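# Move the wooden block from bench to cart floor

## Task

Pick the wooden block up from the bench and lay it flat on the floor of the cart, at the cart's handle end next to the profiles. The drop flap must stay open, anything already achieved must still hold at the finish, and at the end both hands must be empty, released, withdrawn from the cart and touching nothing, with the robot upright and not tilted.

## Robot and tools

ROBOT. A Rainbow Robotics RB-Y1 in a physics simulator: a two-wheeled differential base with two rear casters, a folding torso (the lower part is called the leg), a head with head_camera, and two 7-joint arms, each with a parallel gripper and a wrist camera (left_wrist_camera, right_wrist_camera) whose housing juts out sideways and can collide. The base is 0.58 m wide and extends 0.10 m in front of the drive axle and 0.57 m behind it; spinning in place sweeps a 0.58 m radius. It cannot strafe.

FRAMES. Base frame: origin on the floor between the drive wheels, x forward, y left, z up, metres. The chest, left_hand and right_hand lines are printed in this frame. A hand point lies between the finger pads, 0.03 m short of the tips; fingers point along the hand's -z, close along its x. Printed hand positions can be off, more at long reach or under load. base_odometry is in the frame the base had at scene start, counts wheel rotation only (slip looks like travel), heading in rad, left positive, -3.142 to 3.142.

move. One action per call; every motion in it starts at once. Allowed combinations: base and/or joints (optionally with min_time_s or contact_limits); target alone or with min_time_s; or contact_limits alone. No action just returns state and images.
- base: a velocity command for a duration, i.e. a relative movement from where the robot is. x_m_s forward speed, magnitude 0.005 to 0.4 m/s or 0; turn_rad_s leftward turn rate, magnitude 0.02 to 1.509 rad/s or 0; for_s 0.1 to 5 s. Omitted speeds are 0. Acceleration 0.4 m/s² (turns 0.5 rad/s²), so it coasts to a halt up to 1 s (turn 3.1 s) afterwards. If |x_m_s| + 0.27×|turn_rad_s| exceeds 0.4, both shrink proportionally.
- joints: absolute targets keyed by joint name, radians (grippers: metres of opening, 0 to 0.1). Ranges: torso_squat_rad 0 to 1.2 (bigger lowers the level chest); torso_shift_rad -0.3 to 0.6 (hips forward); torso_pitch_rad -0.2 to 1.4 (forward bow); torso_yaw_rad -1.5 to 1.5 (left positive; raise both arms outward 0.2 rad or more first); shoulder_pitch ±2.356 (negative swings forward/up); left_shoulder_roll_rad 0 to 3.141, right_shoulder_roll_rad -3.141 to 0 (outward lift); shoulder_yaw ±2.094; elbow -2.617 to 0.01 (negative bends); forearm_roll ±3.141; wrist_pitch -1.57 to 1.919; hand_roll ±2.705; head_pan_rad ±0.523; head_tilt_rad -0.35 to 1.57 (positive looks down). Torso combined limits: squat+shift ≤ 1.52; squat−shift+pitch ≤ 1.57; shift+0.5 pitch−0.4 squat ≤ 0.7; shift+0.3 pitch−0.5 squat ≤ 0.39; breaking one leaves the torso off_target.
- target: one hand's absolute pose in the base frame: side "left" or "right", x, y, z in metres (-3 to 3), quat_wxyz in the same form the hand lines print. It is solved once to joint angles, so the path curves; break long moves into short steps. It is refused while another move runs.
- min_time_s 0.1 to 8: minimum duration of arm, head and torso motions.
- contact_limits: per-gripper current cap in mA, 200 to 672.5, persisting until changed (672.5 at start); lower softens the grip.
- cameras: list of names or ["all"]; blocking: true (default) waits for rest, false returns in about 0.5 s.
To grip, command an opening at least 0.005 m below the object's width; off_target or done are both normal then.

wait: seconds 0 to 10, optional cameras; returns early once earlier non-blocking moves settle. stop: brakes all running motions (they report stopped). zoom_image: camera plus region [x0, y0, x1, y1] in pixels, at most 504×504, of that camera's latest image. read_manual: licence texts only. finished_scene: scene = current scene number; ends the scene irreversibly, so only call it when the goal holds.

RESULTS. move reports done, or the worst status. Hand targets: reached (within 10 mm and 2°), short (with distance), or refused (with reason). Joints: done, moving, off_target (resting away, possibly still pushing), stopped, not_followed (the arm-collision check withheld it; see cause line), time_out, contact_stop (torso only), limit_stop_at_<name> (built-in limit or self-collision guard, e.g. limit_stop_at_own_body_left_arm), torque_fault, limit_stop_at_motor_heat. An unrequested stop or a refusal cancels the rest of that reply's move, wait and finished_scene calls. Base done with '(sent for a of b s)' shows how long it was actually driven. on_its_own lists what happened unasked. lidar_m: 12 ranges in m, 30° sectors counter-clockwise from straight ahead, seen only at 0.23 m height, '-' for nothing. wheel_motors_off 1 means wheels disabled for 2 s after stalling. motor_effort: wheel effort in percent, peak in brackets; above about 30 at rest suggests pushing on something. Joint torques, external torques, wrist force/torque (raw, offset, saturating near 200 N) and motor temperatures are also printed.

AVOID. Arm-on-arm pressing or hard impacts, including fingers and camera cases (a gripper closing on the other hand counts); about 0.5 rad outward shoulder roll keeps hands apart. Contact torque reaching a joint's load limit (shoulders 65.8, elbow 33.8, wrist joints 23.5 N m, held weight included) freezes everything for 10 s. Motors at 80 °C brake the arm; long stretched holds heat them. The base does not stop at furniture and may spin, slide or tip the robot; the upper body can snag over tables. Heavy or far-forward loads and sudden stops after driving forward can tip it over. Don't drop the block, release it while moving, or let anything fall; place it gently, open, then retreat until nothing touches.

Each tool is called after "Call:" as name(argument=value, ...) on one line, values as JSON.

## Session

Call:
move()

Scene clock: 0.00 s.
Joint torques (N m): no reading
External joint torques (N m): no reading
Motor temperatures (°C): left_arm=[30 28 32 36 34 33 38] | right_arm=[34 30 32 30 35 36 34]
Wrist force (N): no reading
Wrist torque (N m): no reading
Wrist force, peak (N): no reading
base_odometry: x=+0.000 y=+0.000 heading=+0.000
lidar_m: 0.75 1.03 1.57 4.58 1.52 1.08 1.02 1.07 1.44 3.60 1.10 0.78
base_status: not commanded
joint_positions: torso_squat_rad=+0.350 torso_shift_rad=+0.000 torso_pitch_rad=+0.000 torso_yaw_rad=+0.000 left_shoulder_pitch_rad=+0.037 left_shoulder_roll_rad=+0.004 left_shoulder_yaw_rad=-0.043 left_elbow_rad=-0.196 left_forearm_roll_rad=-0.014 left_wrist_pitch_rad=+0.002 left_hand_roll_rad=+0.027 left_gripper_m=+0.099 right_shoulder_pitch_rad=-0.040 right_shoulder_roll_rad=-0.021 right_shoulder_yaw_rad=-0.018 right_elbow_rad=-0.235 right_forearm_roll_rad=+0.049 right_wrist_pitch_rad=-0.014 right_hand_roll_rad=+0.035 right_gripper_m=+0.099 head_pan_rad=+0.000 head_tilt_rad=+0.400
joint_status: not commanded
wheel_motors_off: 0
motor_effort: left_wheel=+0 right_wheel=+0
chest: x=-0.2280 y=+0.0001 z=+1.2475 quat_wxyz=(+1.000, +0.000, +0.000, +0.000) (m; base frame)
left_hand: x=-0.1598 y=+0.2200 z=+0.5653 quat_wxyz=(+0.997, +0.000, -0.079, -0.009) (m; base frame)
right_hand: x=-0.0823 y=-0.2360 z=+0.5770 quat_wxyz=(+0.989, -0.016, -0.142, +0.041) (m; base frame)
pictures: head_camera, left_wrist_camera, right_wrist_camera
camera_calibration:
left_wrist_camera: T_world_to_cam=[[0.988724, 0.00955725, 0.149443, 0.0708295], [-0.0605519, -0.88722, 0.457355, -0.0439141], [0.13696, -0.461247, -0.876637, 0.69141], [0, 0, 0, 1]] pos_world=[-0.167385, 0.279272, 0.615616]
right_wrist_camera: T_world_to_cam=[[-0.945892, -0.11441, -0.303643, 0.0691098], [-0.245093, 0.865166, 0.437513, -0.0414065], [0.212646, 0.488261, -0.846394, 0.69334], [0, 0, 0, 1]] pos_world=[-0.0922137, -0.2948, 0.62594]

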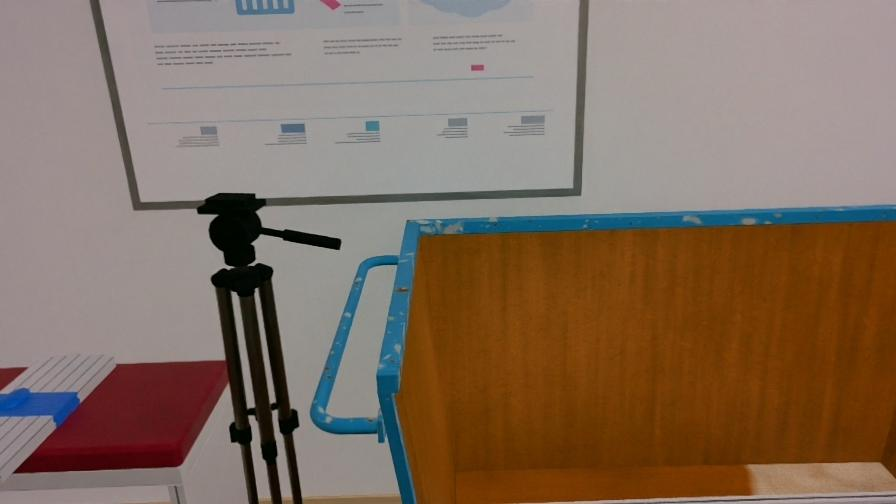

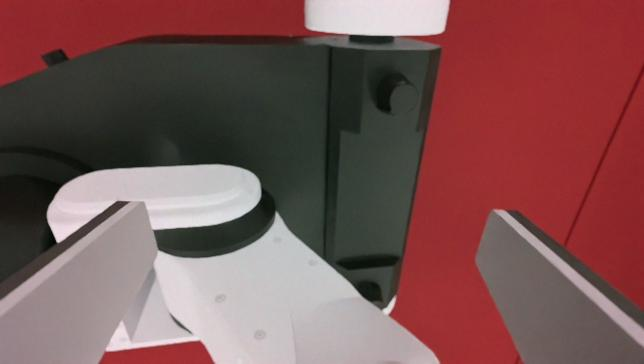

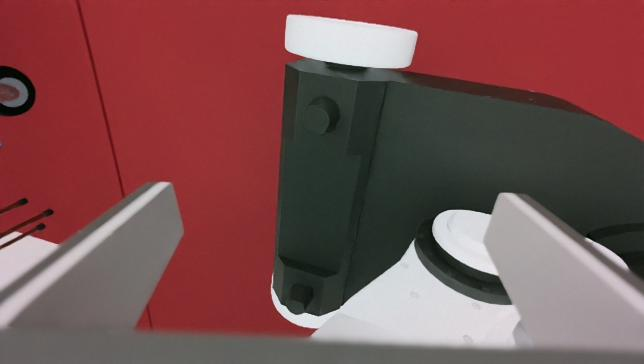

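Call:
move(joints={"head_pan_rad":-0.5,"head_tilt_rad":0.75}, cameras=["head_camera"])

Call:
move(joints={"head_pan_rad":0.5,"head_tilt_rad":0.6}, cameras=["head_camera"])

Call:
move(joints={"head_pan_rad":0,"head_tilt_rad":0.9}, cameras=["head_camera"])

Scene clock: 1.90 s.
Joint torques (N m): left_arm=[-1.44 -0.65 0.35 -0.31 -0.05 -0.77 0.05] | right_arm=[-3.3 -0.66 -0.42 -1.48 0 -0.6 0]
External joint torques (N m): left_arm=[-0.06 -0.79 0.34 0.25 -0.06 -0.34 0.06] | right_arm=[0.3 0.45 -0.38 0.15 -0.06 -0.01 -0.01]
Wrist force (N): left_arm=[0.1 1.8 -7.4] | right_arm=[-2.5 1.1 -5.1]
Wrist torque (N m): left_arm=[-0.35 0.17 0.05] | right_arm=[-0.05 -0.09 -0.10]
Wrist force, peak (N): left_arm=[-0.7 1.3 -8.3] | right_arm=[-2.9 0.8 -5.4]
move: done
base_odometry: x=+0.000 y=+0.000 heading=+0.000
lidar_m: 0.74 1.03 1.56 4.56 1.52 1.08 1.02 1.07 1.45 3.61 1.10 0.78
base_status: not commanded
joint_positions: torso_squat_rad=+0.350 torso_shift_rad=+0.000 torso_pitch_rad=+0.000 torso_yaw_rad=+0.000 left_shoulder_pitch_rad=+0.037 left_shoulder_roll_rad=+0.004 left_shoulder_yaw_rad=-0.043 left_elbow_rad=-0.196 left_forearm_roll_rad=-0.014 left_wrist_pitch_rad=+0.002 left_hand_roll_rad=+0.027 left_gripper_m=+0.099 right_shoulder_pitch_rad=-0.040 right_shoulder_roll_rad=-0.021 right_shoulder_yaw_rad=-0.018 right_elbow_rad=-0.235 right_forearm_roll_rad=+0.049 right_wrist_pitch_rad=-0.014 right_hand_roll_rad=+0.035 right_gripper_m=+0.099 head_pan_rad=-0.500 head_tilt_rad=+0.750
joint_status: all done
wheel_motors_off: 0
motor_effort: left_wheel=+0(1) right_wheel=+1(2)
chest: x=-0.2280 y=+0.0001 z=+1.2475 quat_wxyz=(+1.000, +0.000, +0.000, +0.000) (m; base frame)
left_hand: x=-0.1598 y=+0.2200 z=+0.5653 quat_wxyz=(+0.997, +0.000, -0.079, -0.009) (m; base frame)
right_hand: x=-0.0823 y=-0.2360 z=+0.5770 quat_wxyz=(+0.989, -0.016, -0.142, +0.041) (m; base frame)
pictures: head_camera
camera_calibration:
head_camera: T_world_to_cam=[[-0.481709, -0.87577, -0.0313537, -0.0546831], [-0.548069, 0.328992, -0.769016, 1.05187], [0.683796, -0.353258, -0.638461, 1.01028], [0, 0, 0, 1]] pos_world=[-0.140673, -0.0370551, 1.45221]

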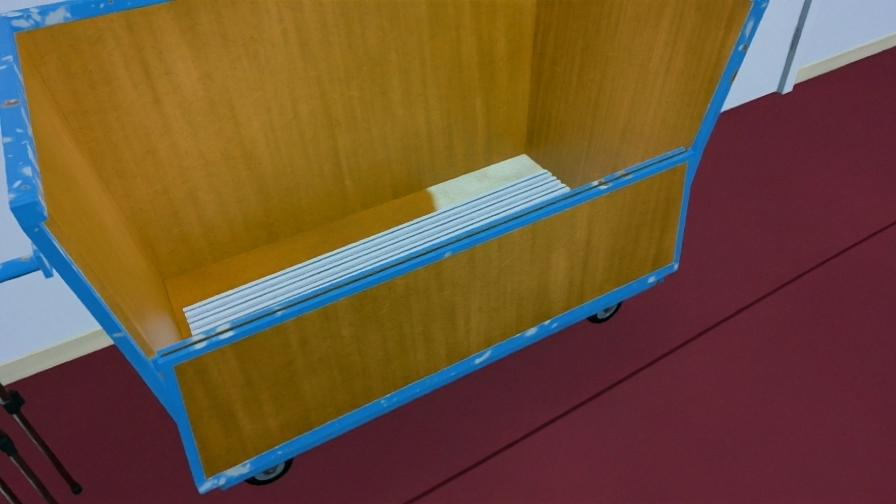

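Scene clock: 3.23 s.
Joint torques (N m): left_arm=[-1.82 -0.41 0.88 -0.59 -0.07 -0.62 0.02] | right_arm=[-3.89 -0.66 -0.56 -1.33 -0.07 -0.59 0.05]
External joint torques (N m): left_arm=[-0.44 -0.56 0.86 -0.03 -0.07 -0.2 0.03] | right_arm=[-0.29 0.46 -0.52 0.3 -0.14 0.01 0.04]
Wrist force (N): left_arm=[0.1 1.7 -7.3] | right_arm=[-1.9 0.9 -5.1]
Wrist torque (N m): left_arm=[-0.32 0.20 0.10] | right_arm=[-0.10 0.00 -0.09]
Wrist force, peak (N): left_arm=[0.3 1.8 -8.1] | right_arm=[-2.9 1.1 -5.5]
move: done
base_odometry: x=+0.000 y=+0.000 heading=+0.000
lidar_m: 0.75 1.04 1.57 4.57 1.51 1.07 1.02 1.08 1.44 3.60 1.09 0.78
base_status: not commanded
joint_positions: torso_squat_rad=+0.350 torso_shift_rad=+0.000 torso_pitch_rad=+0.000 torso_yaw_rad=+0.000 left_shoulder_pitch_rad=+0.037 left_shoulder_roll_rad=+0.004 left_shoulder_yaw_rad=-0.043 left_elbow_rad=-0.196 left_forearm_roll_rad=-0.014 left_wrist_pitch_rad=+0.002 left_hand_roll_rad=+0.027 left_gripper_m=+0.099 right_shoulder_pitch_rad=-0.040 right_shoulder_roll_rad=-0.021 right_shoulder_yaw_rad=-0.018 right_elbow_rad=-0.235 right_forearm_roll_rad=+0.049 right_wrist_pitch_rad=-0.014 right_hand_roll_rad=+0.035 right_gripper_m=+0.099 head_pan_rad=+0.500 head_tilt_rad=+0.600
joint_status: all done
wheel_motors_off: 0
motor_effort: left_wheel=+0(1) right_wheel=+0(2)
chest: x=-0.2280 y=+0.0001 z=+1.2475 quat_wxyz=(+1.000, +0.000, +0.000, +0.000) (m; base frame)
left_hand: x=-0.1598 y=+0.2200 z=+0.5653 quat_wxyz=(+0.997, +0.000, -0.079, -0.009) (m; base frame)
right_hand: x=-0.0823 y=-0.2360 z=+0.5770 quat_wxyz=(+0.989, -0.016, -0.142, +0.041) (m; base frame)
pictures: head_camera
camera_calibration:
head_camera: T_world_to_cam=[[0.480736, -0.876301, -0.0314575, 0.143778], [-0.46593, -0.224888, -0.855765, 1.19442], [0.742833, 0.426055, -0.516407, 0.845606], [0, 0, 0, 1]] pos_world=[-0.140746, 0.0343293, 1.46335]

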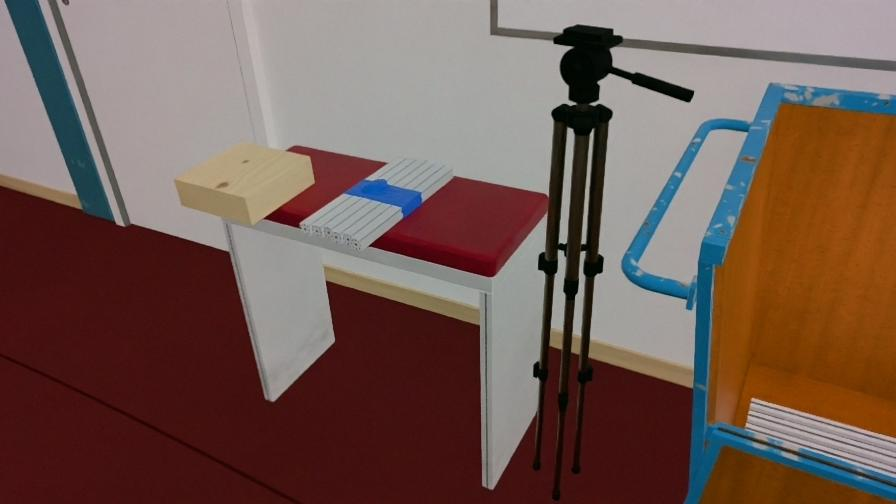

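Scene clock: 4.23 s.
Joint torques (N m): left_arm=[-1.64 -0.82 0.77 -0.48 -0.04 -0.61 0.06] | right_arm=[-3.67 -0.5 -0.62 -1.36 -0.14 -0.54 -0.03]
External joint torques (N m): left_arm=[-0.26 -0.97 0.76 0.07 -0.04 -0.19 0.07] | right_arm=[-0.07 0.62 -0.57 0.27 -0.2 0.05 -0.05]
Wrist force (N): left_arm=[0.0 1.7 -7.3] | right_arm=[-2.7 1.3 -4.7]
Wrist torque (N m): left_arm=[-0.31 0.13 0.08] | right_arm=[-0.15 -0.10 -0.10]
Wrist force, peak (N): left_arm=[-0.5 1.3 -8.1] | right_arm=[-2.9 1.6 -5.1]
move: done
base_odometry: x=+0.000 y=+0.000 heading=+0.000
lidar_m: 0.75 1.03 1.57 4.57 1.52 1.08 1.03 1.08 1.44 3.63 1.10 0.78
base_status: not commanded
joint_positions: torso_squat_rad=+0.350 torso_shift_rad=+0.000 torso_pitch_rad=+0.000 torso_yaw_rad=+0.000 left_shoulder_pitch_rad=+0.037 left_shoulder_roll_rad=+0.004 left_shoulder_yaw_rad=-0.043 left_elbow_rad=-0.196 left_forearm_roll_rad=-0.014 left_wrist_pitch_rad=+0.002 left_hand_roll_rad=+0.027 left_gripper_m=+0.099 right_shoulder_pitch_rad=-0.040 right_shoulder_roll_rad=-0.021 right_shoulder_yaw_rad=-0.018 right_elbow_rad=-0.235 right_forearm_roll_rad=+0.049 right_wrist_pitch_rad=-0.014 right_hand_roll_rad=+0.035 right_gripper_m=+0.099 head_pan_rad=+0.000 head_tilt_rad=+0.900
joint_status: all done
wheel_motors_off: 0
motor_effort: left_wheel=+0(1) right_wheel=+2(2)
chest: x=-0.2280 y=+0.0001 z=+1.2475 quat_wxyz=(+1.000, +0.000, +0.000, +0.000) (m; base frame)
left_hand: x=-0.1598 y=+0.2200 z=+0.5653 quat_wxyz=(+0.997, +0.000, -0.079, -0.009) (m; base frame)
right_hand: x=-0.0823 y=-0.2360 z=+0.5770 quat_wxyz=(+0.989, -0.016, -0.142, +0.041) (m; base frame)
pictures: head_camera
camera_calibration:
head_camera: T_world_to_cam=[[-0.00752545, -0.999504, -0.0305734, 0.0419166], [-0.746479, 0.0259588, -0.664902, 0.860292], [0.665366, 0.0178187, -0.746305, 1.16253], [0, 0, 0, 1]] pos_world=[-0.131004, -0.00115113, 1.44089]

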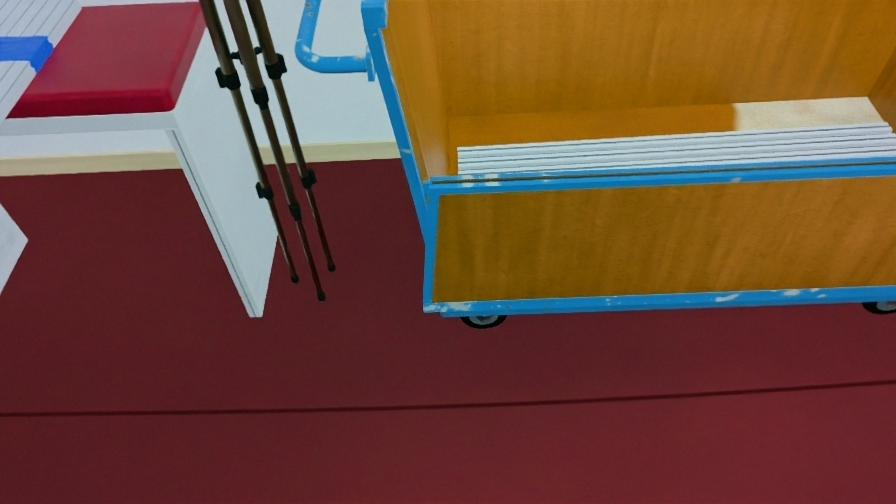

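Call:
move(joints={"head_pan_rad":0.5,"head_tilt_rad":0.5}, cameras=["head_camera"])

Call:
zoom_image(camera="head_camera", region=[130, 150, 480, 400])

Scene clock: 15.67 s.
Joint torques (N m): left_arm=[-1.28 -0.85 0.26 -0.54 -0.12 -0.67 -0.07] | right_arm=[-3.73 -0.31 -0.4 -1.37 -0.05 -0.54 -0.02]
External joint torques (N m): left_arm=[0.1 -1 0.24 0.01 -0.12 -0.25 -0.06] | right_arm=[-0.13 0.81 -0.35 0.27 -0.11 0.05 -0.03]
Wrist force (N): left_arm=[0.2 1.6 -7.3] | right_arm=[-2.6 1.2 -4.8]
Wrist torque (N m): left_arm=[-0.35 0.18 0.09] | right_arm=[-0.09 -0.08 -0.09]
Wrist force, peak (N): left_arm=[0.2 1.5 -8.5] | right_arm=[-2.7 1.6 -5.5]
move: done
base_odometry: x=+0.000 y=+0.000 heading=+0.000
lidar_m: 0.74 1.03 1.55 4.58 1.51 1.08 1.02 1.07 1.44 3.61 1.10 0.78
base_status: not commanded
joint_positions: torso_squat_rad=+0.350 torso_shift_rad=+0.000 torso_pitch_rad=+0.000 torso_yaw_rad=+0.000 left_shoulder_pitch_rad=+0.037 left_shoulder_roll_rad=+0.004 left_shoulder_yaw_rad=-0.043 left_elbow_rad=-0.196 left_forearm_roll_rad=-0.014 left_wrist_pitch_rad=+0.002 left_hand_roll_rad=+0.027 left_gripper_m=+0.099 right_shoulder_pitch_rad=-0.040 right_shoulder_roll_rad=-0.021 right_shoulder_yaw_rad=-0.018 right_elbow_rad=-0.235 right_forearm_roll_rad=+0.049 right_wrist_pitch_rad=-0.014 right_hand_roll_rad=+0.035 right_gripper_m=+0.099 head_pan_rad=+0.500 head_tilt_rad=+0.500
joint_status: all done
wheel_motors_off: 0
motor_effort: left_wheel=+0(1) right_wheel=+1(1)
chest: x=-0.2280 y=+0.0001 z=+1.2475 quat_wxyz=(+1.000, +0.000, +0.000, +0.000) (m; base frame)
left_hand: x=-0.1598 y=+0.2200 z=+0.5653 quat_wxyz=(+0.997, +0.000, -0.079, -0.009) (m; base frame)
right_hand: x=-0.0823 y=-0.2360 z=+0.5770 quat_wxyz=(+0.989, -0.016, -0.142, +0.041) (m; base frame)
pictures: head_camera
camera_calibration:
head_camera: T_world_to_cam=[[0.483521, -0.87478, -0.0310979, 0.143814], [-0.388671, -0.182728, -0.903075, 1.27889], [0.78431, 0.448743, -0.428355, 0.726688], [0, 0, 0, 1]] pos_world=[-0.14242, 0.033398, 1.47068]

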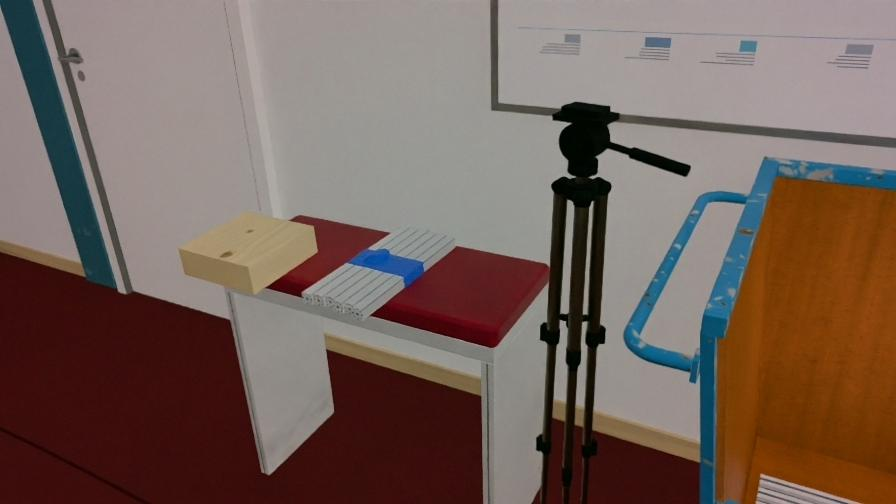

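Scaled by 1.440 from the camera's 896x504 image, which has a finer 1280x720 frame.

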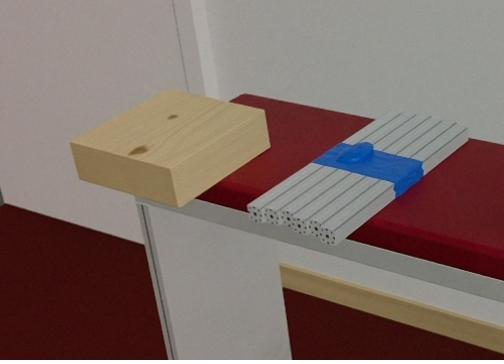

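Call:
move(joints={"torso_pitch_rad":0.4,"torso_squat_rad":0.1,"head_pan_rad":-0.3,"head_tilt_rad":0.5}, cameras=["head_camera"])

Call:
zoom_image(camera="head_camera", region=[100, 150, 604, 450])

Scene clock: 23.53 s.
Joint torques (N m): left_arm=[8.53 -0.53 0.64 3.77 -0.08 0.21 0.01] | right_arm=[7.41 -0.23 -0.62 2.86 -0.17 0.27 0]
External joint torques (N m): left_arm=[-0.87 -0.81 0.61 0.08 -0.08 -0.16 -0.01] | right_arm=[0.21 0.66 -0.4 0.4 -0.14 0.11 0.01]
Wrist force (N): left_arm=[2.4 1.8 -8.4] | right_arm=[0.2 0.7 -5.1]
Wrist torque (N m): left_arm=[-0.37 0.26 0.10] | right_arm=[-0.04 0.06 -0.09]
Wrist force, peak (N): left_arm=[2.4 1.8 -8.4] | right_arm=[-2.7 0.9 -5.4]
move: done
base_odometry: x=+0.000 y=+0.000 heading=+0.000
lidar_m: 0.74 1.03 1.57 4.56 1.52 1.06 1.02 1.08 1.45 3.62 1.10 0.77
base_status: not commanded
joint_positions: torso_squat_rad=+0.100 torso_shift_rad=+0.000 torso_pitch_rad=+0.400 torso_yaw_rad=+0.000 left_shoulder_pitch_rad=+0.037 left_shoulder_roll_rad=+0.004 left_shoulder_yaw_rad=-0.043 left_elbow_rad=-0.196 left_forearm_roll_rad=-0.014 left_wrist_pitch_rad=+0.002 left_hand_roll_rad=+0.027 left_gripper_m=+0.099 right_shoulder_pitch_rad=-0.040 right_shoulder_roll_rad=-0.021 right_shoulder_yaw_rad=-0.018 right_elbow_rad=-0.235 right_forearm_roll_rad=+0.049 right_wrist_pitch_rad=-0.014 right_hand_roll_rad=+0.035 right_gripper_m=+0.099 head_pan_rad=-0.300 head_tilt_rad=+0.500
joint_status: all done
wheel_motors_off: 0
motor_effort: left_wheel=+0(1) right_wheel=+0(2)
chest: x=-0.1075 y=+0.0001 z=+1.2620 quat_wxyz=(+0.980, +0.000, +0.199, +0.000) (m; base frame)
left_hand: x=-0.3103 y=+0.2200 z=+0.6071 quat_wxyz=(+0.993, -0.002, +0.120, -0.008) (m; base frame)
right_hand: x=-0.2344 y=-0.2360 z=+0.5878 quat_wxyz=(+0.997, -0.008, +0.057, +0.043) (m; base frame)
pictures: head_camera
camera_calibration:
head_camera: T_world_to_cam=[[-0.279795, -0.956328, 0.0845694, -0.125053], [-0.721805, 0.151461, -0.67532, 1.01581], [0.633018, -0.249994, -0.73266, 1.00443], [0, 0, 0, 1]] pos_world=[0.0624021, -0.0223448, 1.43248]

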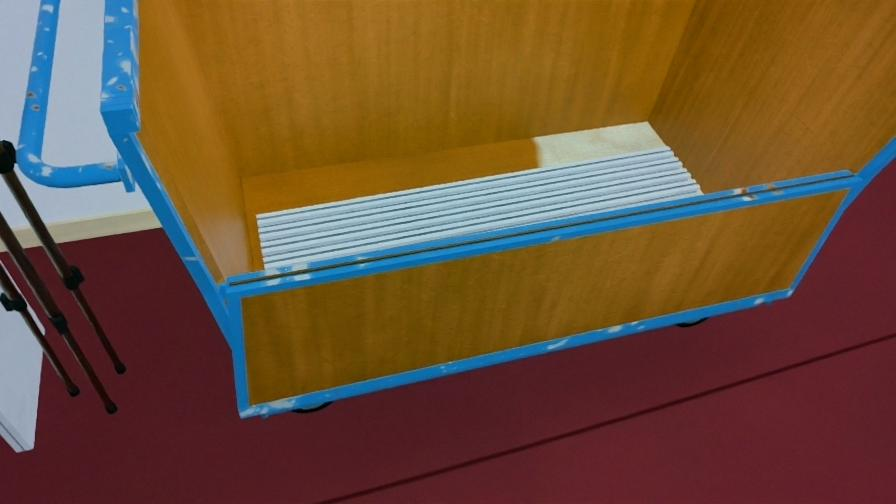

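Scaled by 1.000.

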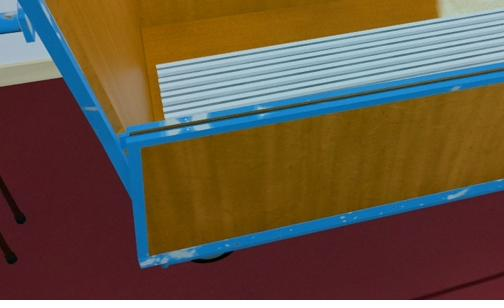

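Call:
move(base={"x_m_s":0.3,"for_s":1.0}, joints={"torso_pitch_rad":0.5,"torso_squat_rad":0.0,"head_pan_rad":-0.1,"head_tilt_rad":0.6}, cameras=["head_camera"])

Call:
zoom_image(camera="head_camera", region=[200, 100, 704, 400])

Scene clock: 34.20 s.
Joint torques (N m): left_arm=[11.3 -0.5 0.54 4.43 -0.09 0.43 0.09] | right_arm=[10.44 -0.31 -0.56 4.09 -0.12 0.41 -0.11]
External joint torques (N m): left_arm=[-0.62 -0.8 0.5 -0.26 -0.09 -0.13 0.08] | right_arm=[0.66 0.5 -0.31 0.65 -0.07 0.06 -0.1]
Wrist force (N): left_arm=[2.6 0.8 -7.2] | right_arm=[0.1 0.8 -4.7]
Wrist torque (N m): left_arm=[-0.25 0.29 0.08] | right_arm=[-0.03 0.02 -0.10]
Wrist force, peak (N): left_arm=[2.3 1.1 -8.5] | right_arm=[-0.1 1.0 -5.6]
move: done
base_odometry: x=+0.300 y=+0.000 heading=+0.000
lidar_m: 0.44 0.76 1.41 4.34 1.94 1.38 1.32 1.38 1.86 4.66 0.66 0.47
base_status: done (sent for 1 of 1 s)
joint_positions: torso_squat_rad=+0.000 torso_shift_rad=+0.000 torso_pitch_rad=+0.500 torso_yaw_rad=+0.000 left_shoulder_pitch_rad=+0.037 left_shoulder_roll_rad=+0.004 left_shoulder_yaw_rad=-0.043 left_elbow_rad=-0.196 left_forearm_roll_rad=-0.014 left_wrist_pitch_rad=+0.002 left_hand_roll_rad=+0.027 left_gripper_m=+0.099 right_shoulder_pitch_rad=-0.040 right_shoulder_roll_rad=-0.021 right_shoulder_yaw_rad=-0.018 right_elbow_rad=-0.235 right_forearm_roll_rad=+0.049 right_wrist_pitch_rad=-0.014 right_hand_roll_rad=+0.035 right_gripper_m=+0.099 head_pan_rad=-0.100 head_tilt_rad=+0.600
joint_status: all done
wheel_motors_off: 0
motor_effort: left_wheel=+0(23) right_wheel=-1(54)
chest: x=-0.0796 y=+0.0001 z=+1.2520 quat_wxyz=(+0.969, +0.000, +0.247, +0.000) (m; base frame)
left_hand: x=-0.3468 y=+0.2200 z=+0.6206 quat_wxyz=(+0.985, -0.003, +0.170, -0.008) (m; base frame)
right_hand: x=-0.2732 y=-0.2360 z=+0.5938 quat_wxyz=(+0.993, -0.006, +0.107, +0.043) (m; base frame)
pictures: head_camera
camera_calibration:
head_camera: T_world_to_cam=[[-0.101079, -0.994688, 0.0194419, -0.0248054], [-0.859184, 0.0774235, -0.505775, 0.798964], [0.501583, -0.0678273, -0.862446, 1.14934], [0, 0, 0, 1]] pos_world=[0.10746, -0.00857543, 1.39582]

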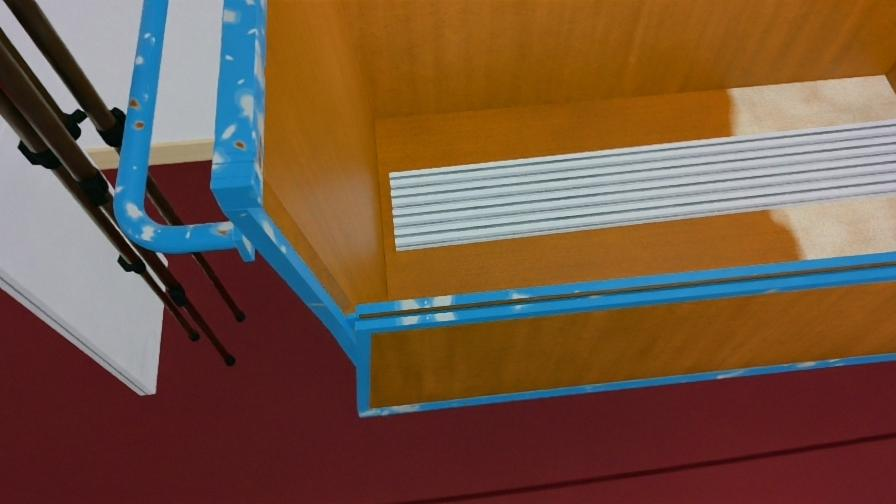

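Scaled by 1.000.

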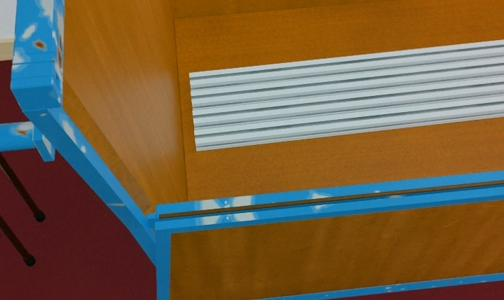

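Call:
move(base={"turn_rad_s":0.8,"for_s":1.9635}, joints={"torso_pitch_rad":0.3,"torso_squat_rad":0.5,"head_pan_rad":-0.5,"head_tilt_rad":0.4})

Call:
move(base={"x_m_s":0.4,"for_s":3.55}, joints={"right_shoulder_pitch_rad":0.5,"right_elbow_rad":-2.0,"right_shoulder_roll_rad":-0.15}, cameras=["head_camera"])

Call:
move(base={"turn_rad_s":-0.8,"for_s":1.9635}, joints={"torso_pitch_rad":0.4,"torso_squat_rad":0.95,"head_pan_rad":-0.2,"head_tilt_rad":0.3}, cameras=["head_camera"])

Scene clock: 70.27 s.
Joint torques (N m): left_arm=[6.08 -0.78 0.86 2.47 -0.09 0.06 -0.1] | right_arm=[4.76 -0.17 -0.49 2.04 -0.12 -0.04 -0.05]
External joint torques (N m): left_arm=[-0.7 -1.03 0.83 -0.19 -0.09 -0.11 -0.11] | right_arm=[0.23 0.79 -0.32 0.6 -0.12 -0.01 -0.05]
Wrist force (N): left_arm=[1.6 1.3 -7.8] | right_arm=[-0.9 0.9 -5.4]
Wrist torque (N m): left_arm=[-0.27 0.20 0.09] | right_arm=[-0.08 -0.02 -0.09]
Wrist force, peak (N): left_arm=[1.4 1.6 -8.7] | right_arm=[-1.5 0.7 -5.9]
move: done
base_odometry: x=+0.300 y=+0.000 heading=+1.573
lidar_m: 4.53 1.92 1.38 1.32 1.37 1.87 4.85 0.65 0.47 0.45 0.77 1.41
base_status: done (sent for 1.97 of 1.97 s)
joint_positions: torso_squat_rad=+0.500 torso_shift_rad=+0.000 torso_pitch_rad=+0.300 torso_yaw_rad=+0.000 left_shoulder_pitch_rad=+0.037 left_shoulder_roll_rad=+0.004 left_shoulder_yaw_rad=-0.043 left_elbow_rad=-0.196 left_forearm_roll_rad=-0.014 left_wrist_pitch_rad=+0.002 left_hand_roll_rad=+0.027 left_gripper_m=+0.099 right_shoulder_pitch_rad=-0.040 right_shoulder_roll_rad=-0.021 right_shoulder_yaw_rad=-0.018 right_elbow_rad=-0.235 right_forearm_roll_rad=+0.049 right_wrist_pitch_rad=-0.014 right_hand_roll_rad=+0.035 right_gripper_m=+0.099 head_pan_rad=-0.500 head_tilt_rad=+0.400
joint_status: all done
wheel_motors_off: 0
motor_effort: left_wheel=+3(45) right_wheel=+18(41)
chest: x=-0.1366 y=+0.0001 z=+1.1904 quat_wxyz=(+0.989, +0.000, +0.149, +0.000) (m; base frame)
left_hand: x=-0.2730 y=+0.2200 z=+0.5185 quat_wxyz=(+0.997, -0.002, +0.070, -0.009) (m; base frame)
right_hand: x=-0.1954 y=-0.2360 z=+0.5068 quat_wxyz=(+0.999, -0.010, +0.007, +0.043) (m; base frame)
pictures: none

Scene clock: 75.20 s.
Joint torques (N m): left_arm=[6.31 -0.6 0.8 2.61 -0.06 -0.1 0.03] | right_arm=[3.64 -4.3 -3.11 -9.31 0.2 -1.77 0.06]
External joint torques (N m): left_arm=[-0.47 -0.85 0.77 -0.05 -0.06 -0.27 0.02] | right_arm=[0.63 -0.93 -0.48 -0.3 0 0.01 0.01]
Wrist force (N): left_arm=[1.7 0.6 -7.5] | right_arm=[-6.6 2.5 -0.9]
Wrist torque (N m): left_arm=[-0.24 0.26 0.07] | right_arm=[-0.23 -0.35 -0.14]
Wrist force, peak (N): left_arm=[2.5 1.6 -8.2] | right_arm=[-6.9 2.8 -0.8]
move: done
base_odometry: x=+0.296 y=+1.427 heading=+1.574
lidar_m: 4.18 1.94 1.41 1.35 1.41 1.90 1.81 1.05 1.20 0.62 1.21 1.67
base_status: done (sent for 3.57 of 3.57 s)
joint_positions: torso_squat_rad=+0.500 torso_shift_rad=+0.000 torso_pitch_rad=+0.300 torso_yaw_rad=+0.000 left_shoulder_pitch_rad=+0.037 left_shoulder_roll_rad=+0.004 left_shoulder_yaw_rad=-0.043 left_elbow_rad=-0.196 left_forearm_roll_rad=-0.014 left_wrist_pitch_rad=+0.002 left_hand_roll_rad=+0.027 left_gripper_m=+0.099 right_shoulder_pitch_rad=+0.500 right_shoulder_roll_rad=-0.150 right_shoulder_yaw_rad=-0.018 right_elbow_rad=-2.000 right_forearm_roll_rad=+0.049 right_wrist_pitch_rad=-0.014 right_hand_roll_rad=+0.035 right_gripper_m=+0.099 head_pan_rad=-0.500 head_tilt_rad=+0.400
joint_status: all done
wheel_motors_off: 0
motor_effort: left_wheel=+15(43) right_wheel=-13(46)
chest: x=-0.1365 y=+0.0001 z=+1.1904 quat_wxyz=(+0.989, +0.000, +0.149, +0.000) (m; base frame)
left_hand: x=-0.2729 y=+0.2200 z=+0.5185 quat_wxyz=(+0.997, -0.002, +0.071, -0.009) (m; base frame)
right_hand: x=+0.1589 y=-0.3187 z=+0.8651 quat_wxyz=(+0.809, -0.123, -0.570, +0.072) (m; base frame)
pictures: head_camera
camera_calibration:
head_camera: T_world_to_cam=[[-0.460019, -0.881016, 0.110428, -0.178659], [-0.548298, 0.18404, -0.815781, 1.14241], [0.698392, -0.435822, -0.567721, 0.765153], [0, 0, 0, 1]] pos_world=[0.00981686, -0.0341799, 1.38608]

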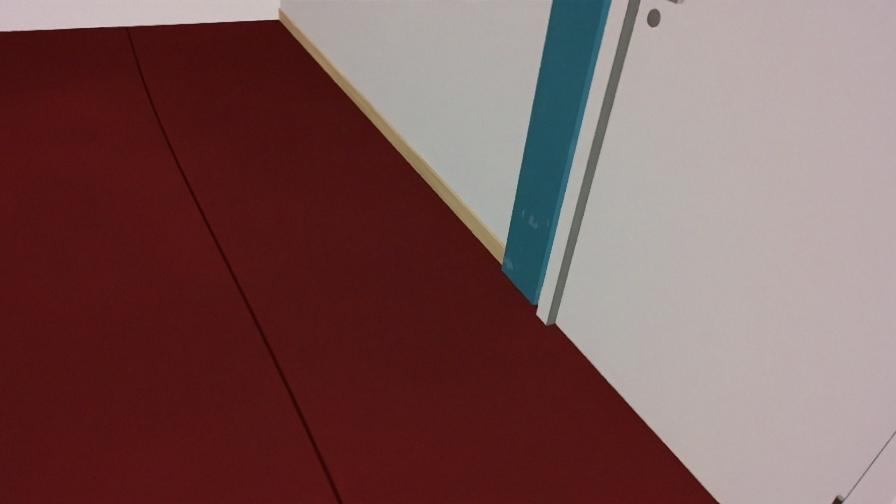

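Scene clock: 79.10 s.
Joint torques (N m): left_arm=[8.07 -0.35 0.49 3.85 0.04 0.21 -0.07] | right_arm=[5.45 -4.16 -3.15 -9.1 0.1 -1.67 -0.04]
External joint torques (N m): left_arm=[-1.33 -0.63 0.46 0.15 0.05 -0.16 -0.08] | right_arm=[0.62 -0.8 -0.44 -0.6 -0.09 0.04 -0.08]
Wrist force (N): left_arm=[2.8 1.4 -7.8] | right_arm=[-6.2 2.8 -1.7]
Wrist torque (N m): left_arm=[-0.36 0.29 0.08] | right_arm=[-0.24 -0.34 -0.11]
Wrist force, peak (N): left_arm=[2.7 1.9 -8.7] | right_arm=[-6.8 3.1 -1.4]
move: done
base_odometry: x=+0.296 y=+1.426 heading=+0.001
lidar_m: 0.60 1.20 1.63 4.18 1.99 1.42 1.35 1.42 1.91 1.91 1.03 1.18
base_status: done (sent for 1.97 of 1.97 s)
joint_positions: torso_squat_rad=+0.950 torso_shift_rad=+0.000 torso_pitch_rad=+0.400 torso_yaw_rad=+0.000 left_shoulder_pitch_rad=+0.037 left_shoulder_roll_rad=+0.004 left_shoulder_yaw_rad=-0.043 left_elbow_rad=-0.196 left_forearm_roll_rad=-0.014 left_wrist_pitch_rad=+0.002 left_hand_roll_rad=+0.027 left_gripper_m=+0.099 right_shoulder_pitch_rad=+0.500 right_shoulder_roll_rad=-0.150 right_shoulder_yaw_rad=-0.018 right_elbow_rad=-2.000 right_forearm_roll_rad=+0.049 right_wrist_pitch_rad=-0.014 right_hand_roll_rad=+0.035 right_gripper_m=+0.099 head_pan_rad=-0.200 head_tilt_rad=+0.300
joint_status: all done
wheel_motors_off: 0
motor_effort: left_wheel=+21(41) right_wheel=+0(48)
chest: x=-0.1076 y=+0.0000 z=+0.9727 quat_wxyz=(+0.980, +0.000, +0.199, +0.000) (m; base frame)
left_hand: x=-0.3104 y=+0.2200 z=+0.3178 quat_wxyz=(+0.993, -0.002, +0.120, -0.008) (m; base frame)
right_hand: x=+0.1540 y=-0.3187 z=+0.6196 quat_wxyz=(+0.837, -0.120, -0.528, +0.078) (m; base frame)
pictures: head_camera
camera_calibration:
head_camera: T_world_to_cam=[[-0.184448, -0.981769, 0.0459143, -0.0553689], [-0.590216, 0.0732892, -0.803911, 0.969277], [0.78589, -0.175379, -0.592974, 0.633481], [0, 0, 0, 1]] pos_world=[0.0640244, -0.0142978, 1.15739]

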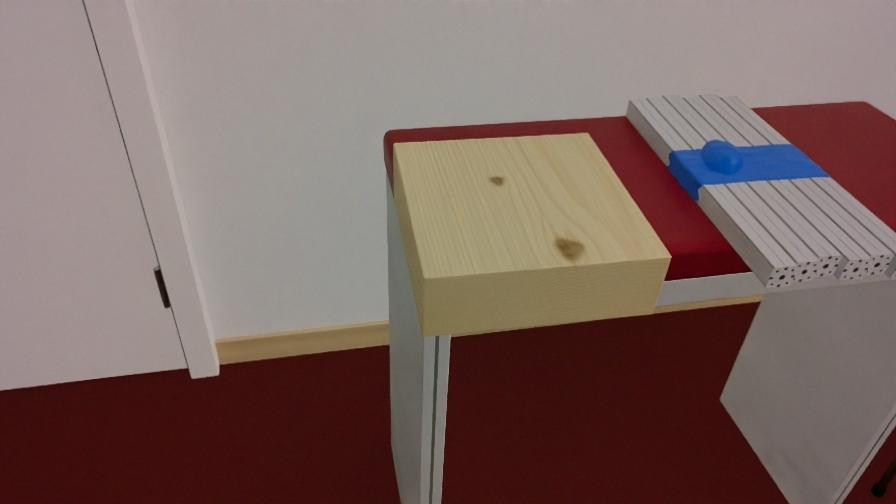

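Call:
move(target={"side":"right","x":0.38,"y":-0.205,"z":0.766,"quat_wxyz":[0.7071,0,-0.7071,0]}, min_time_s=2, cameras=["head_camera","right_wrist_camera"])

Scene clock: 88.17 s.
Joint torques (N m): left_arm=[8.08 -0.83 0.82 3.68 -0.08 0.16 -0.08] | right_arm=[-8.2 1.43 -2.15 -10.68 0.34 -1.93 -0.05]
External joint torques (N m): left_arm=[-1.32 -1.11 0.79 -0.02 -0.07 -0.21 -0.09] | right_arm=[-1 1.91 -2.2 -0.39 0.08 -0.03 -0.1]
Wrist force (N): left_arm=[2.5 1.0 -7.5] | right_arm=[-7.3 0.6 1.1]
Wrist torque (N m): left_arm=[-0.23 0.27 0.11] | right_arm=[-0.13 -0.43 -0.06]
Wrist force, peak (N): left_arm=[2.8 1.6 -8.4] | right_arm=[-7.6 0.8 1.4]
move: done
base_odometry: x=+0.296 y=+1.426 heading=+0.001
lidar_m: 0.59 1.20 1.65 4.18 1.98 1.42 1.35 1.41 1.88 1.89 1.04 1.16
base_status: not commanded
joint_positions: torso_squat_rad=+0.950 torso_shift_rad=+0.000 torso_pitch_rad=+0.400 torso_yaw_rad=+0.000 left_shoulder_pitch_rad=+0.037 left_shoulder_roll_rad=+0.004 left_shoulder_yaw_rad=-0.043 left_elbow_rad=-0.196 left_forearm_roll_rad=-0.014 left_wrist_pitch_rad=+0.002 left_hand_roll_rad=+0.027 left_gripper_m=+0.099 right_shoulder_pitch_rad=-0.184 right_shoulder_roll_rad=+0.000 right_shoulder_yaw_rad=-0.027 right_elbow_rad=-1.902 right_forearm_roll_rad=+0.163 right_wrist_pitch_rad=+0.107 right_hand_roll_rad=-0.149 right_gripper_m=+0.099 head_pan_rad=-0.200 head_tilt_rad=+0.300
joint_status: all done
wheel_motors_off: 0
motor_effort: left_wheel=+21(22) right_wheel=+1(2)
chest: x=-0.1076 y=+0.0000 z=+0.9727 quat_wxyz=(+0.980, +0.000, +0.199, +0.000) (m; base frame)
left_hand: x=-0.3104 y=+0.2200 z=+0.3178 quat_wxyz=(+0.993, -0.002, +0.120, -0.008) (m; base frame)
right_hand: x=+0.3799 y=-0.2051 z=+0.7660 quat_wxyz=(+0.708, +0.005, -0.707, +0.006) (m; base frame)
right_hand_status: reached (checked arc, planned for 2.0 s): 0 mm and 0.9 deg off.
pictures: head_camera, right_wrist_camera
camera_calibration:
head_camera: T_world_to_cam=[[-0.184448, -0.981769, 0.0459143, -0.0553689], [-0.590216, 0.0732892, -0.803911, 0.969277], [0.78589, -0.175379, -0.592974, 0.633481], [0, 0, 0, 1]] pos_world=[0.0640244, -0.0142978, 1.15739]
right_wrist_camera: T_world_to_cam=[[0.025096, -0.0293441, -0.999254, 0.748635], [-0.52043, 0.853053, -0.0381213, 0.429016], [0.853535, 0.520999, 0.00613665, -0.149963], [0, 0, 0, 1]] pos_world=[0.332484, -0.265875, 0.765352]

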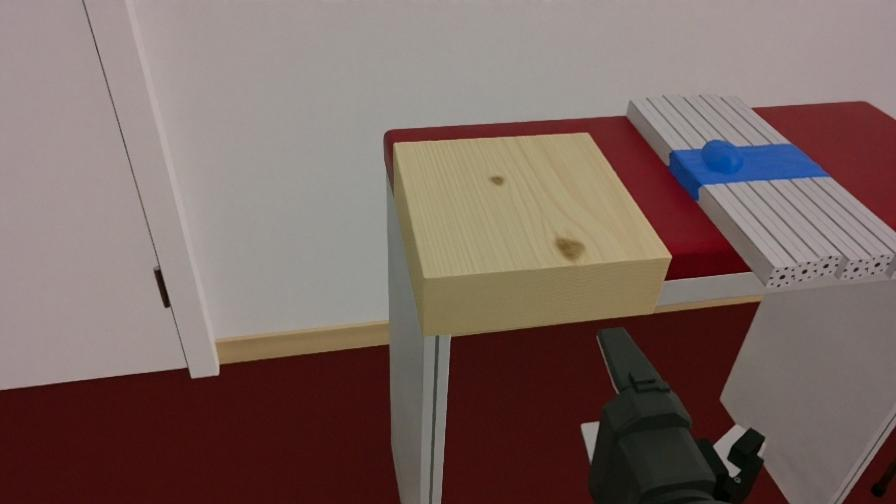

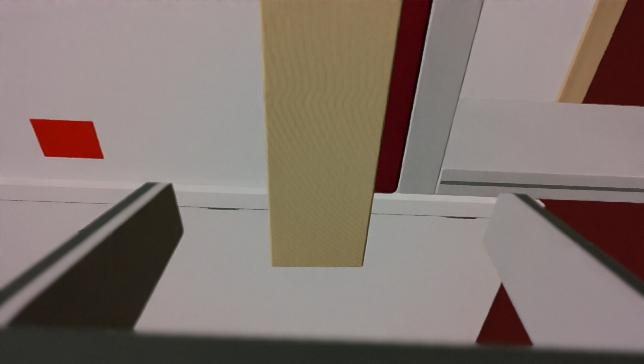

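Call:
move(target={"side":"right","x":0.46,"y":-0.205,"z":0.767,"quat_wxyz":[0.7071,0,-0.7071,0]}, min_time_s=1)

Call:
move(target={"side":"right","x":0.522,"y":-0.205,"z":0.767,"quat_wxyz":[0.7071,0,-0.7071,0]}, min_time_s=1.5, cameras=["head_camera","right_wrist_camera"])

Scene clock: 94.60 s.
Joint torques (N m): left_arm=[8.2 -0.58 0.63 3.77 -0.09 0.2 -0.07] | right_arm=[-13.61 -2.66 -1.61 -10.72 0.3 -2.03 -0.34]
External joint torques (N m): left_arm=[-1.2 -0.86 0.6 0.07 -0.09 -0.17 -0.08] | right_arm=[-1.42 -0.91 -2.03 -0.43 0.03 -0.13 -0.39]
Wrist force (N): left_arm=[2.6 0.9 -8.0] | right_arm=[-7.3 1.2 1.1]
Wrist torque (N m): left_arm=[-0.22 0.32 0.11] | right_arm=[-0.21 -0.40 -0.05]
Wrist force, peak (N): left_arm=[2.6 1.3 -8.3] | right_arm=[-8.1 0.7 1.4]
move: done
base_odometry: x=+0.296 y=+1.426 heading=+0.001
lidar_m: 0.60 1.20 1.65 4.18 2.00 1.42 1.35 1.41 1.90 1.90 1.03 1.18
base_status: not commanded
joint_positions: torso_squat_rad=+0.950 torso_shift_rad=+0.000 torso_pitch_rad=+0.400 torso_yaw_rad=+0.000 left_shoulder_pitch_rad=+0.037 left_shoulder_roll_rad=+0.004 left_shoulder_yaw_rad=-0.043 left_elbow_rad=-0.196 left_forearm_roll_rad=-0.014 left_wrist_pitch_rad=+0.002 left_hand_roll_rad=+0.027 left_gripper_m=+0.099 right_shoulder_pitch_rad=-0.492 right_shoulder_roll_rad=-0.005 right_shoulder_yaw_rad=-0.145 right_elbow_rad=-1.607 right_forearm_roll_rad=+0.195 right_wrist_pitch_rad=+0.100 right_hand_roll_rad=-0.162 right_gripper_m=+0.099 head_pan_rad=-0.200 head_tilt_rad=+0.300
joint_status: all done
wheel_motors_off: 0
motor_effort: left_wheel=+21(22) right_wheel=+0(3)
chest: x=-0.1076 y=+0.0000 z=+0.9727 quat_wxyz=(+0.980, +0.000, +0.199, +0.000) (m; base frame)
left_hand: x=-0.3104 y=+0.2200 z=+0.3178 quat_wxyz=(+0.993, -0.002, +0.120, -0.008) (m; base frame)
right_hand: x=+0.4597 y=-0.2048 z=+0.7669 quat_wxyz=(+0.707, +0.000, -0.707, +0.000) (m; base frame)
right_hand_status: reached (checked arc, planned for 1.0 s): 0 mm and 0.1 deg off.
pictures: none

Scene clock: 96.43 s.
Joint torques (N m): left_arm=[8.29 -0.59 0.67 3.63 -0.06 0.16 0.07] | right_arm=[-17.59 -4.78 -1.52 -10.42 0.45 -2.11 -0.13]
External joint torques (N m): left_arm=[-1.11 -0.87 0.64 -0.07 -0.05 -0.21 0.05] | right_arm=[-1.49 -1.25 -2.16 -0.19 0.21 -0.22 -0.18]
Wrist force (N): left_arm=[2.8 1.1 -7.6] | right_arm=[-7.3 0.5 1.0]
Wrist torque (N m): left_arm=[-0.25 0.29 0.07] | right_arm=[-0.10 -0.45 -0.07]
Wrist force, peak (N): left_arm=[2.8 2.0 -8.3] | right_arm=[-7.8 1.2 1.3]
move: done
base_odometry: x=+0.296 y=+1.426 heading=+0.001
lidar_m: 0.60 1.20 1.65 4.18 1.98 1.42 1.35 1.41 1.89 1.89 1.03 1.18
base_status: not commanded
joint_positions: torso_squat_rad=+0.950 torso_shift_rad=+0.000 torso_pitch_rad=+0.400 torso_yaw_rad=+0.000 left_shoulder_pitch_rad=+0.037 left_shoulder_roll_rad=+0.004 left_shoulder_yaw_rad=-0.043 left_elbow_rad=-0.196 left_forearm_roll_rad=-0.014 left_wrist_pitch_rad=+0.002 left_hand_roll_rad=+0.027 left_gripper_m=+0.099 right_shoulder_pitch_rad=-0.741 right_shoulder_roll_rad=-0.040 right_shoulder_yaw_rad=-0.241 right_elbow_rad=-1.295 right_forearm_roll_rad=+0.214 right_wrist_pitch_rad=+0.024 right_hand_roll_rad=-0.168 right_gripper_m=+0.099 head_pan_rad=-0.200 head_tilt_rad=+0.300
joint_status: all done
wheel_motors_off: 0
motor_effort: left_wheel=+20(21) right_wheel=+0(2)
chest: x=-0.1075 y=+0.0000 z=+0.9727 quat_wxyz=(+0.980, +0.000, +0.199, +0.000) (m; base frame)
left_hand: x=-0.3104 y=+0.2200 z=+0.3178 quat_wxyz=(+0.993, -0.002, +0.120, -0.008) (m; base frame)
right_hand: x=+0.5218 y=-0.2046 z=+0.7668 quat_wxyz=(+0.708, +0.000, -0.707, +0.000) (m; base frame)
right_hand_status: reached (checked arc, planned for 1.5 s): 0 mm and 0.1 deg off.
pictures: head_camera, right_wrist_camera
camera_calibration:
head_camera: T_world_to_cam=[[-0.184448, -0.981769, 0.0459143, -0.0553689], [-0.590216, 0.0732892, -0.803911, 0.969277], [0.78589, -0.175379, -0.592974, 0.633481], [0, 0, 0, 1]] pos_world=[0.0640244, -0.0142978, 1.15739]
right_wrist_camera: T_world_to_cam=[[0.0251656, -0.028616, -0.999274, 0.746011], [-0.50747, 0.860856, -0.0374322, 0.49671], [0.861302, 0.508043, 0.0071422, -0.27874], [0, 0, 0, 1]] pos_world=[0.473371, -0.264636, 0.766053]

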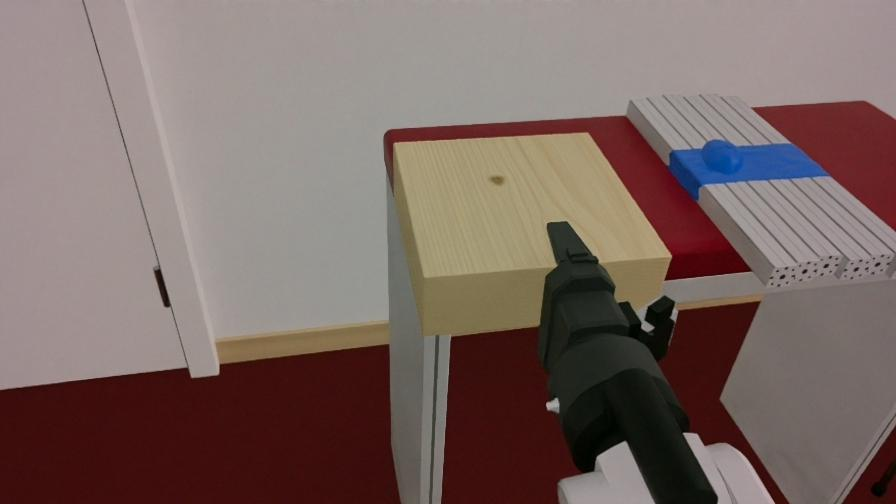

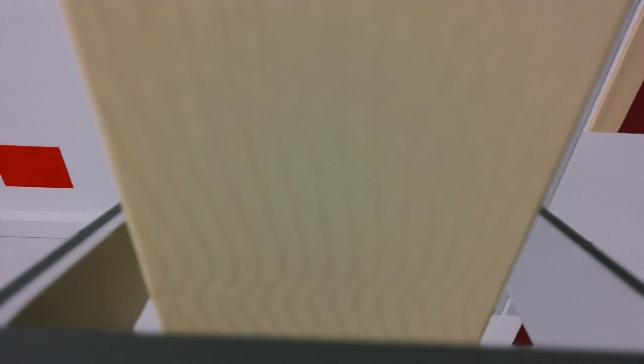

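Call:
move(joints={"right_gripper_m":0.05}, cameras=["right_wrist_camera"])

Call:
move(target={"side":"right","x":0.522,"y":-0.205,"z":0.80,"quat_wxyz":[0.7071,0,-0.7071,0]}, min_time_s=2, cameras=["head_camera","right_wrist_camera"])

Scene clock: 99.40 s.
Joint torques (N m): left_arm=[8.23 -0.72 0.83 3.69 0.06 0.12 -0.1] | right_arm=[-16.47 -4.5 -1.47 -9.01 0.51 -0.75 -0.14]
External joint torques (N m): left_arm=[-1.16 -1 0.79 -0.01 0.06 -0.25 -0.12] | right_arm=[-0.36 -0.97 -2.11 1.22 0.27 1.15 -0.19]
Wrist force (N): left_arm=[2.6 1.7 -7.5] | right_arm=[-2.8 -0.1 4.1]
Wrist torque (N m): left_arm=[-0.30 0.31 0.10] | right_arm=[-0.06 -0.77 -0.19]
Wrist force, peak (N): left_arm=[2.7 1.6 -8.4] | right_arm=[-7.9 0.7 0.9]
move: off_target
base_odometry: x=+0.296 y=+1.426 heading=+0.001
lidar_m: 0.61 1.21 1.65 4.18 1.98 1.42 1.35 1.40 1.89 1.91 1.04 1.17
base_status: not commanded
joint_positions: torso_squat_rad=+0.950 torso_shift_rad=+0.000 torso_pitch_rad=+0.400 torso_yaw_rad=+0.000 left_shoulder_pitch_rad=+0.037 left_shoulder_roll_rad=+0.004 left_shoulder_yaw_rad=-0.043 left_elbow_rad=-0.196 left_forearm_roll_rad=-0.014 left_wrist_pitch_rad=+0.002 left_hand_roll_rad=+0.027 left_gripper_m=+0.099 right_shoulder_pitch_rad=-0.741 right_shoulder_roll_rad=-0.040 right_shoulder_yaw_rad=-0.241 right_elbow_rad=-1.295 right_forearm_roll_rad=+0.214 right_wrist_pitch_rad=+0.024 right_hand_roll_rad=-0.168 right_gripper_m=+0.076 head_pan_rad=-0.200 head_tilt_rad=+0.300
joint_status: right_gripper_m off_target (ended at +0.076, target +0.050)
wheel_motors_off: 0
motor_effort: left_wheel=+20(21) right_wheel=+0(3)
chest: x=-0.1076 y=+0.0000 z=+0.9727 quat_wxyz=(+0.980, +0.000, +0.199, +0.000) (m; base frame)
left_hand: x=-0.3104 y=+0.2200 z=+0.3178 quat_wxyz=(+0.993, -0.002, +0.120, -0.008) (m; base frame)
right_hand: x=+0.5219 y=-0.2046 z=+0.7673 quat_wxyz=(+0.707, +0.001, -0.707, +0.000) (m; base frame)
pictures: right_wrist_camera
camera_calibration:
right_wrist_camera: T_world_to_cam=[[0.0262852, -0.0285459, -0.999247, 0.745881], [-0.507539, 0.860793, -0.0379415, 0.497183], [0.861228, 0.508154, 0.00813793, -0.279531], [0, 0, 0, 1]] pos_world=[0.473474, -0.264635, 0.766457]

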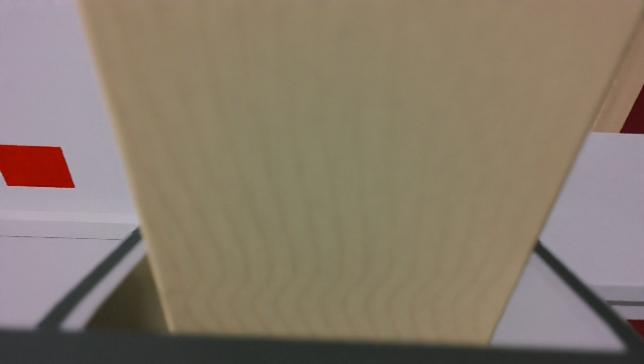

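Scene clock: 101.73 s.
Joint torques (N m): left_arm=[8.27 -0.68 0.7 3.58 -0.08 0.19 -0.08] | right_arm=[-29.7 -8.35 1.45 -25.87 -0.3 -9.14 -0.7]
External joint torques (N m): left_arm=[-1.16 -0.97 0.66 -0.13 -0.08 -0.18 -0.09] | right_arm=[-13.68 -4.72 1.1 -15.57 -0.59 -7.24 -0.75]
Wrist force (N): left_arm=[2.8 1.8 -8.0] | right_arm=[-28.7 1.4 0.0]
Wrist torque (N m): left_arm=[-0.37 0.31 0.06] | right_arm=[-0.08 1.93 0.36]
Wrist force, peak (N): left_arm=[2.4 1.4 -8.6] | right_arm=[-29.2 0.6 0.2]
move: done
base_odometry: x=+0.296 y=+1.426 heading=+0.001
lidar_m: 0.61 1.20 1.64 4.17 1.98 1.41 1.35 1.41 1.88 1.89 1.04 1.16
base_status: not commanded
joint_positions: torso_squat_rad=+0.950 torso_shift_rad=+0.000 torso_pitch_rad=+0.401 torso_yaw_rad=+0.000 left_shoulder_pitch_rad=+0.037 left_shoulder_roll_rad=+0.004 left_shoulder_yaw_rad=-0.043 left_elbow_rad=-0.196 left_forearm_roll_rad=-0.014 left_wrist_pitch_rad=+0.002 left_hand_roll_rad=+0.027 left_gripper_m=+0.099 right_shoulder_pitch_rad=-0.729 right_shoulder_roll_rad=-0.058 right_shoulder_yaw_rad=-0.208 right_elbow_rad=-1.423 right_forearm_roll_rad=+0.197 right_wrist_pitch_rad=+0.156 right_hand_roll_rad=-0.178 right_gripper_m=+0.074 head_pan_rad=-0.200 head_tilt_rad=+0.300
joint_status: all done
wheel_motors_off: 0
motor_effort: left_wheel=+21(22) right_wheel=+0(2)
chest: x=-0.1071 y=+0.0000 z=+0.9726 quat_wxyz=(+0.980, +0.000, +0.199, +0.000) (m; base frame)
left_hand: x=-0.3106 y=+0.2200 z=+0.3179 quat_wxyz=(+0.993, -0.002, +0.121, -0.008) (m; base frame)
right_hand: x=+0.5214 y=-0.2054 z=+0.7949 quat_wxyz=(+0.710, +0.000, -0.704, -0.001) (m; base frame)
right_hand_status: reached (checked arc, planned for 2.0 s): 5 mm and 0.6 deg off.
pictures: head_camera, right_wrist_camera
camera_calibration:
head_camera: T_world_to_cam=[[-0.184389, -0.981777, 0.0459739, -0.0553175], [-0.59113, 0.0734083, -0.803229, 0.968664], [0.785217, -0.175283, -0.593894, 0.633943], [0, 0, 0, 1]] pos_world=[0.0646235, -0.0142977, 1.1571]
right_wrist_camera: T_world_to_cam=[[0.0167131, -0.0285335, -0.999453, 0.778709], [-0.505602, 0.862133, -0.0330679, 0.494109], [0.862605, 0.505878, -0.0000177083, -0.273628], [0, 0, 0, 1]] pos_world=[0.472841, -0.265346, 0.794617]

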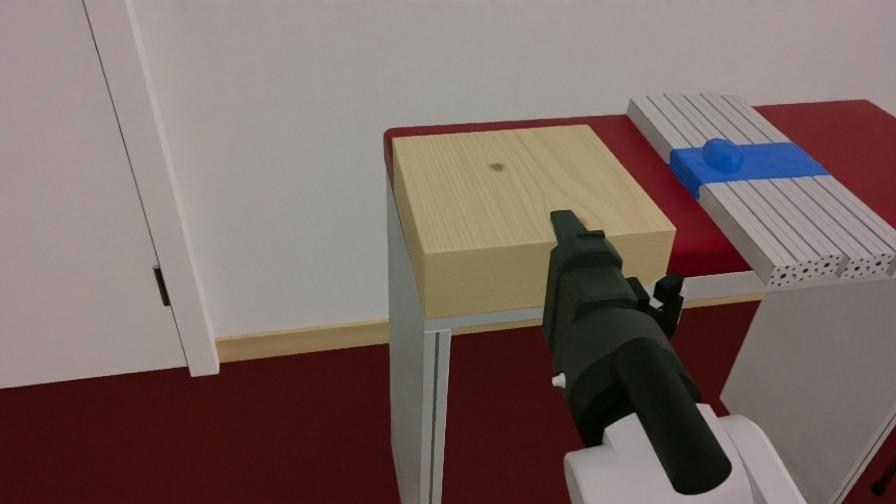

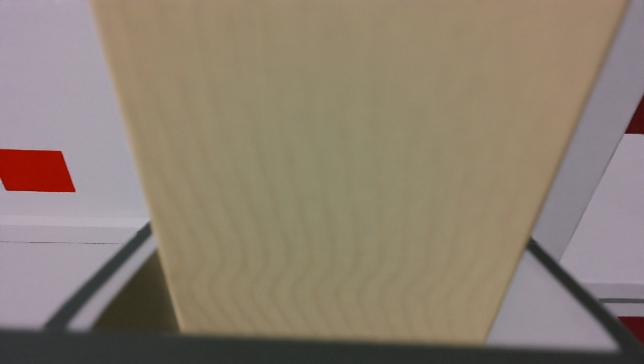

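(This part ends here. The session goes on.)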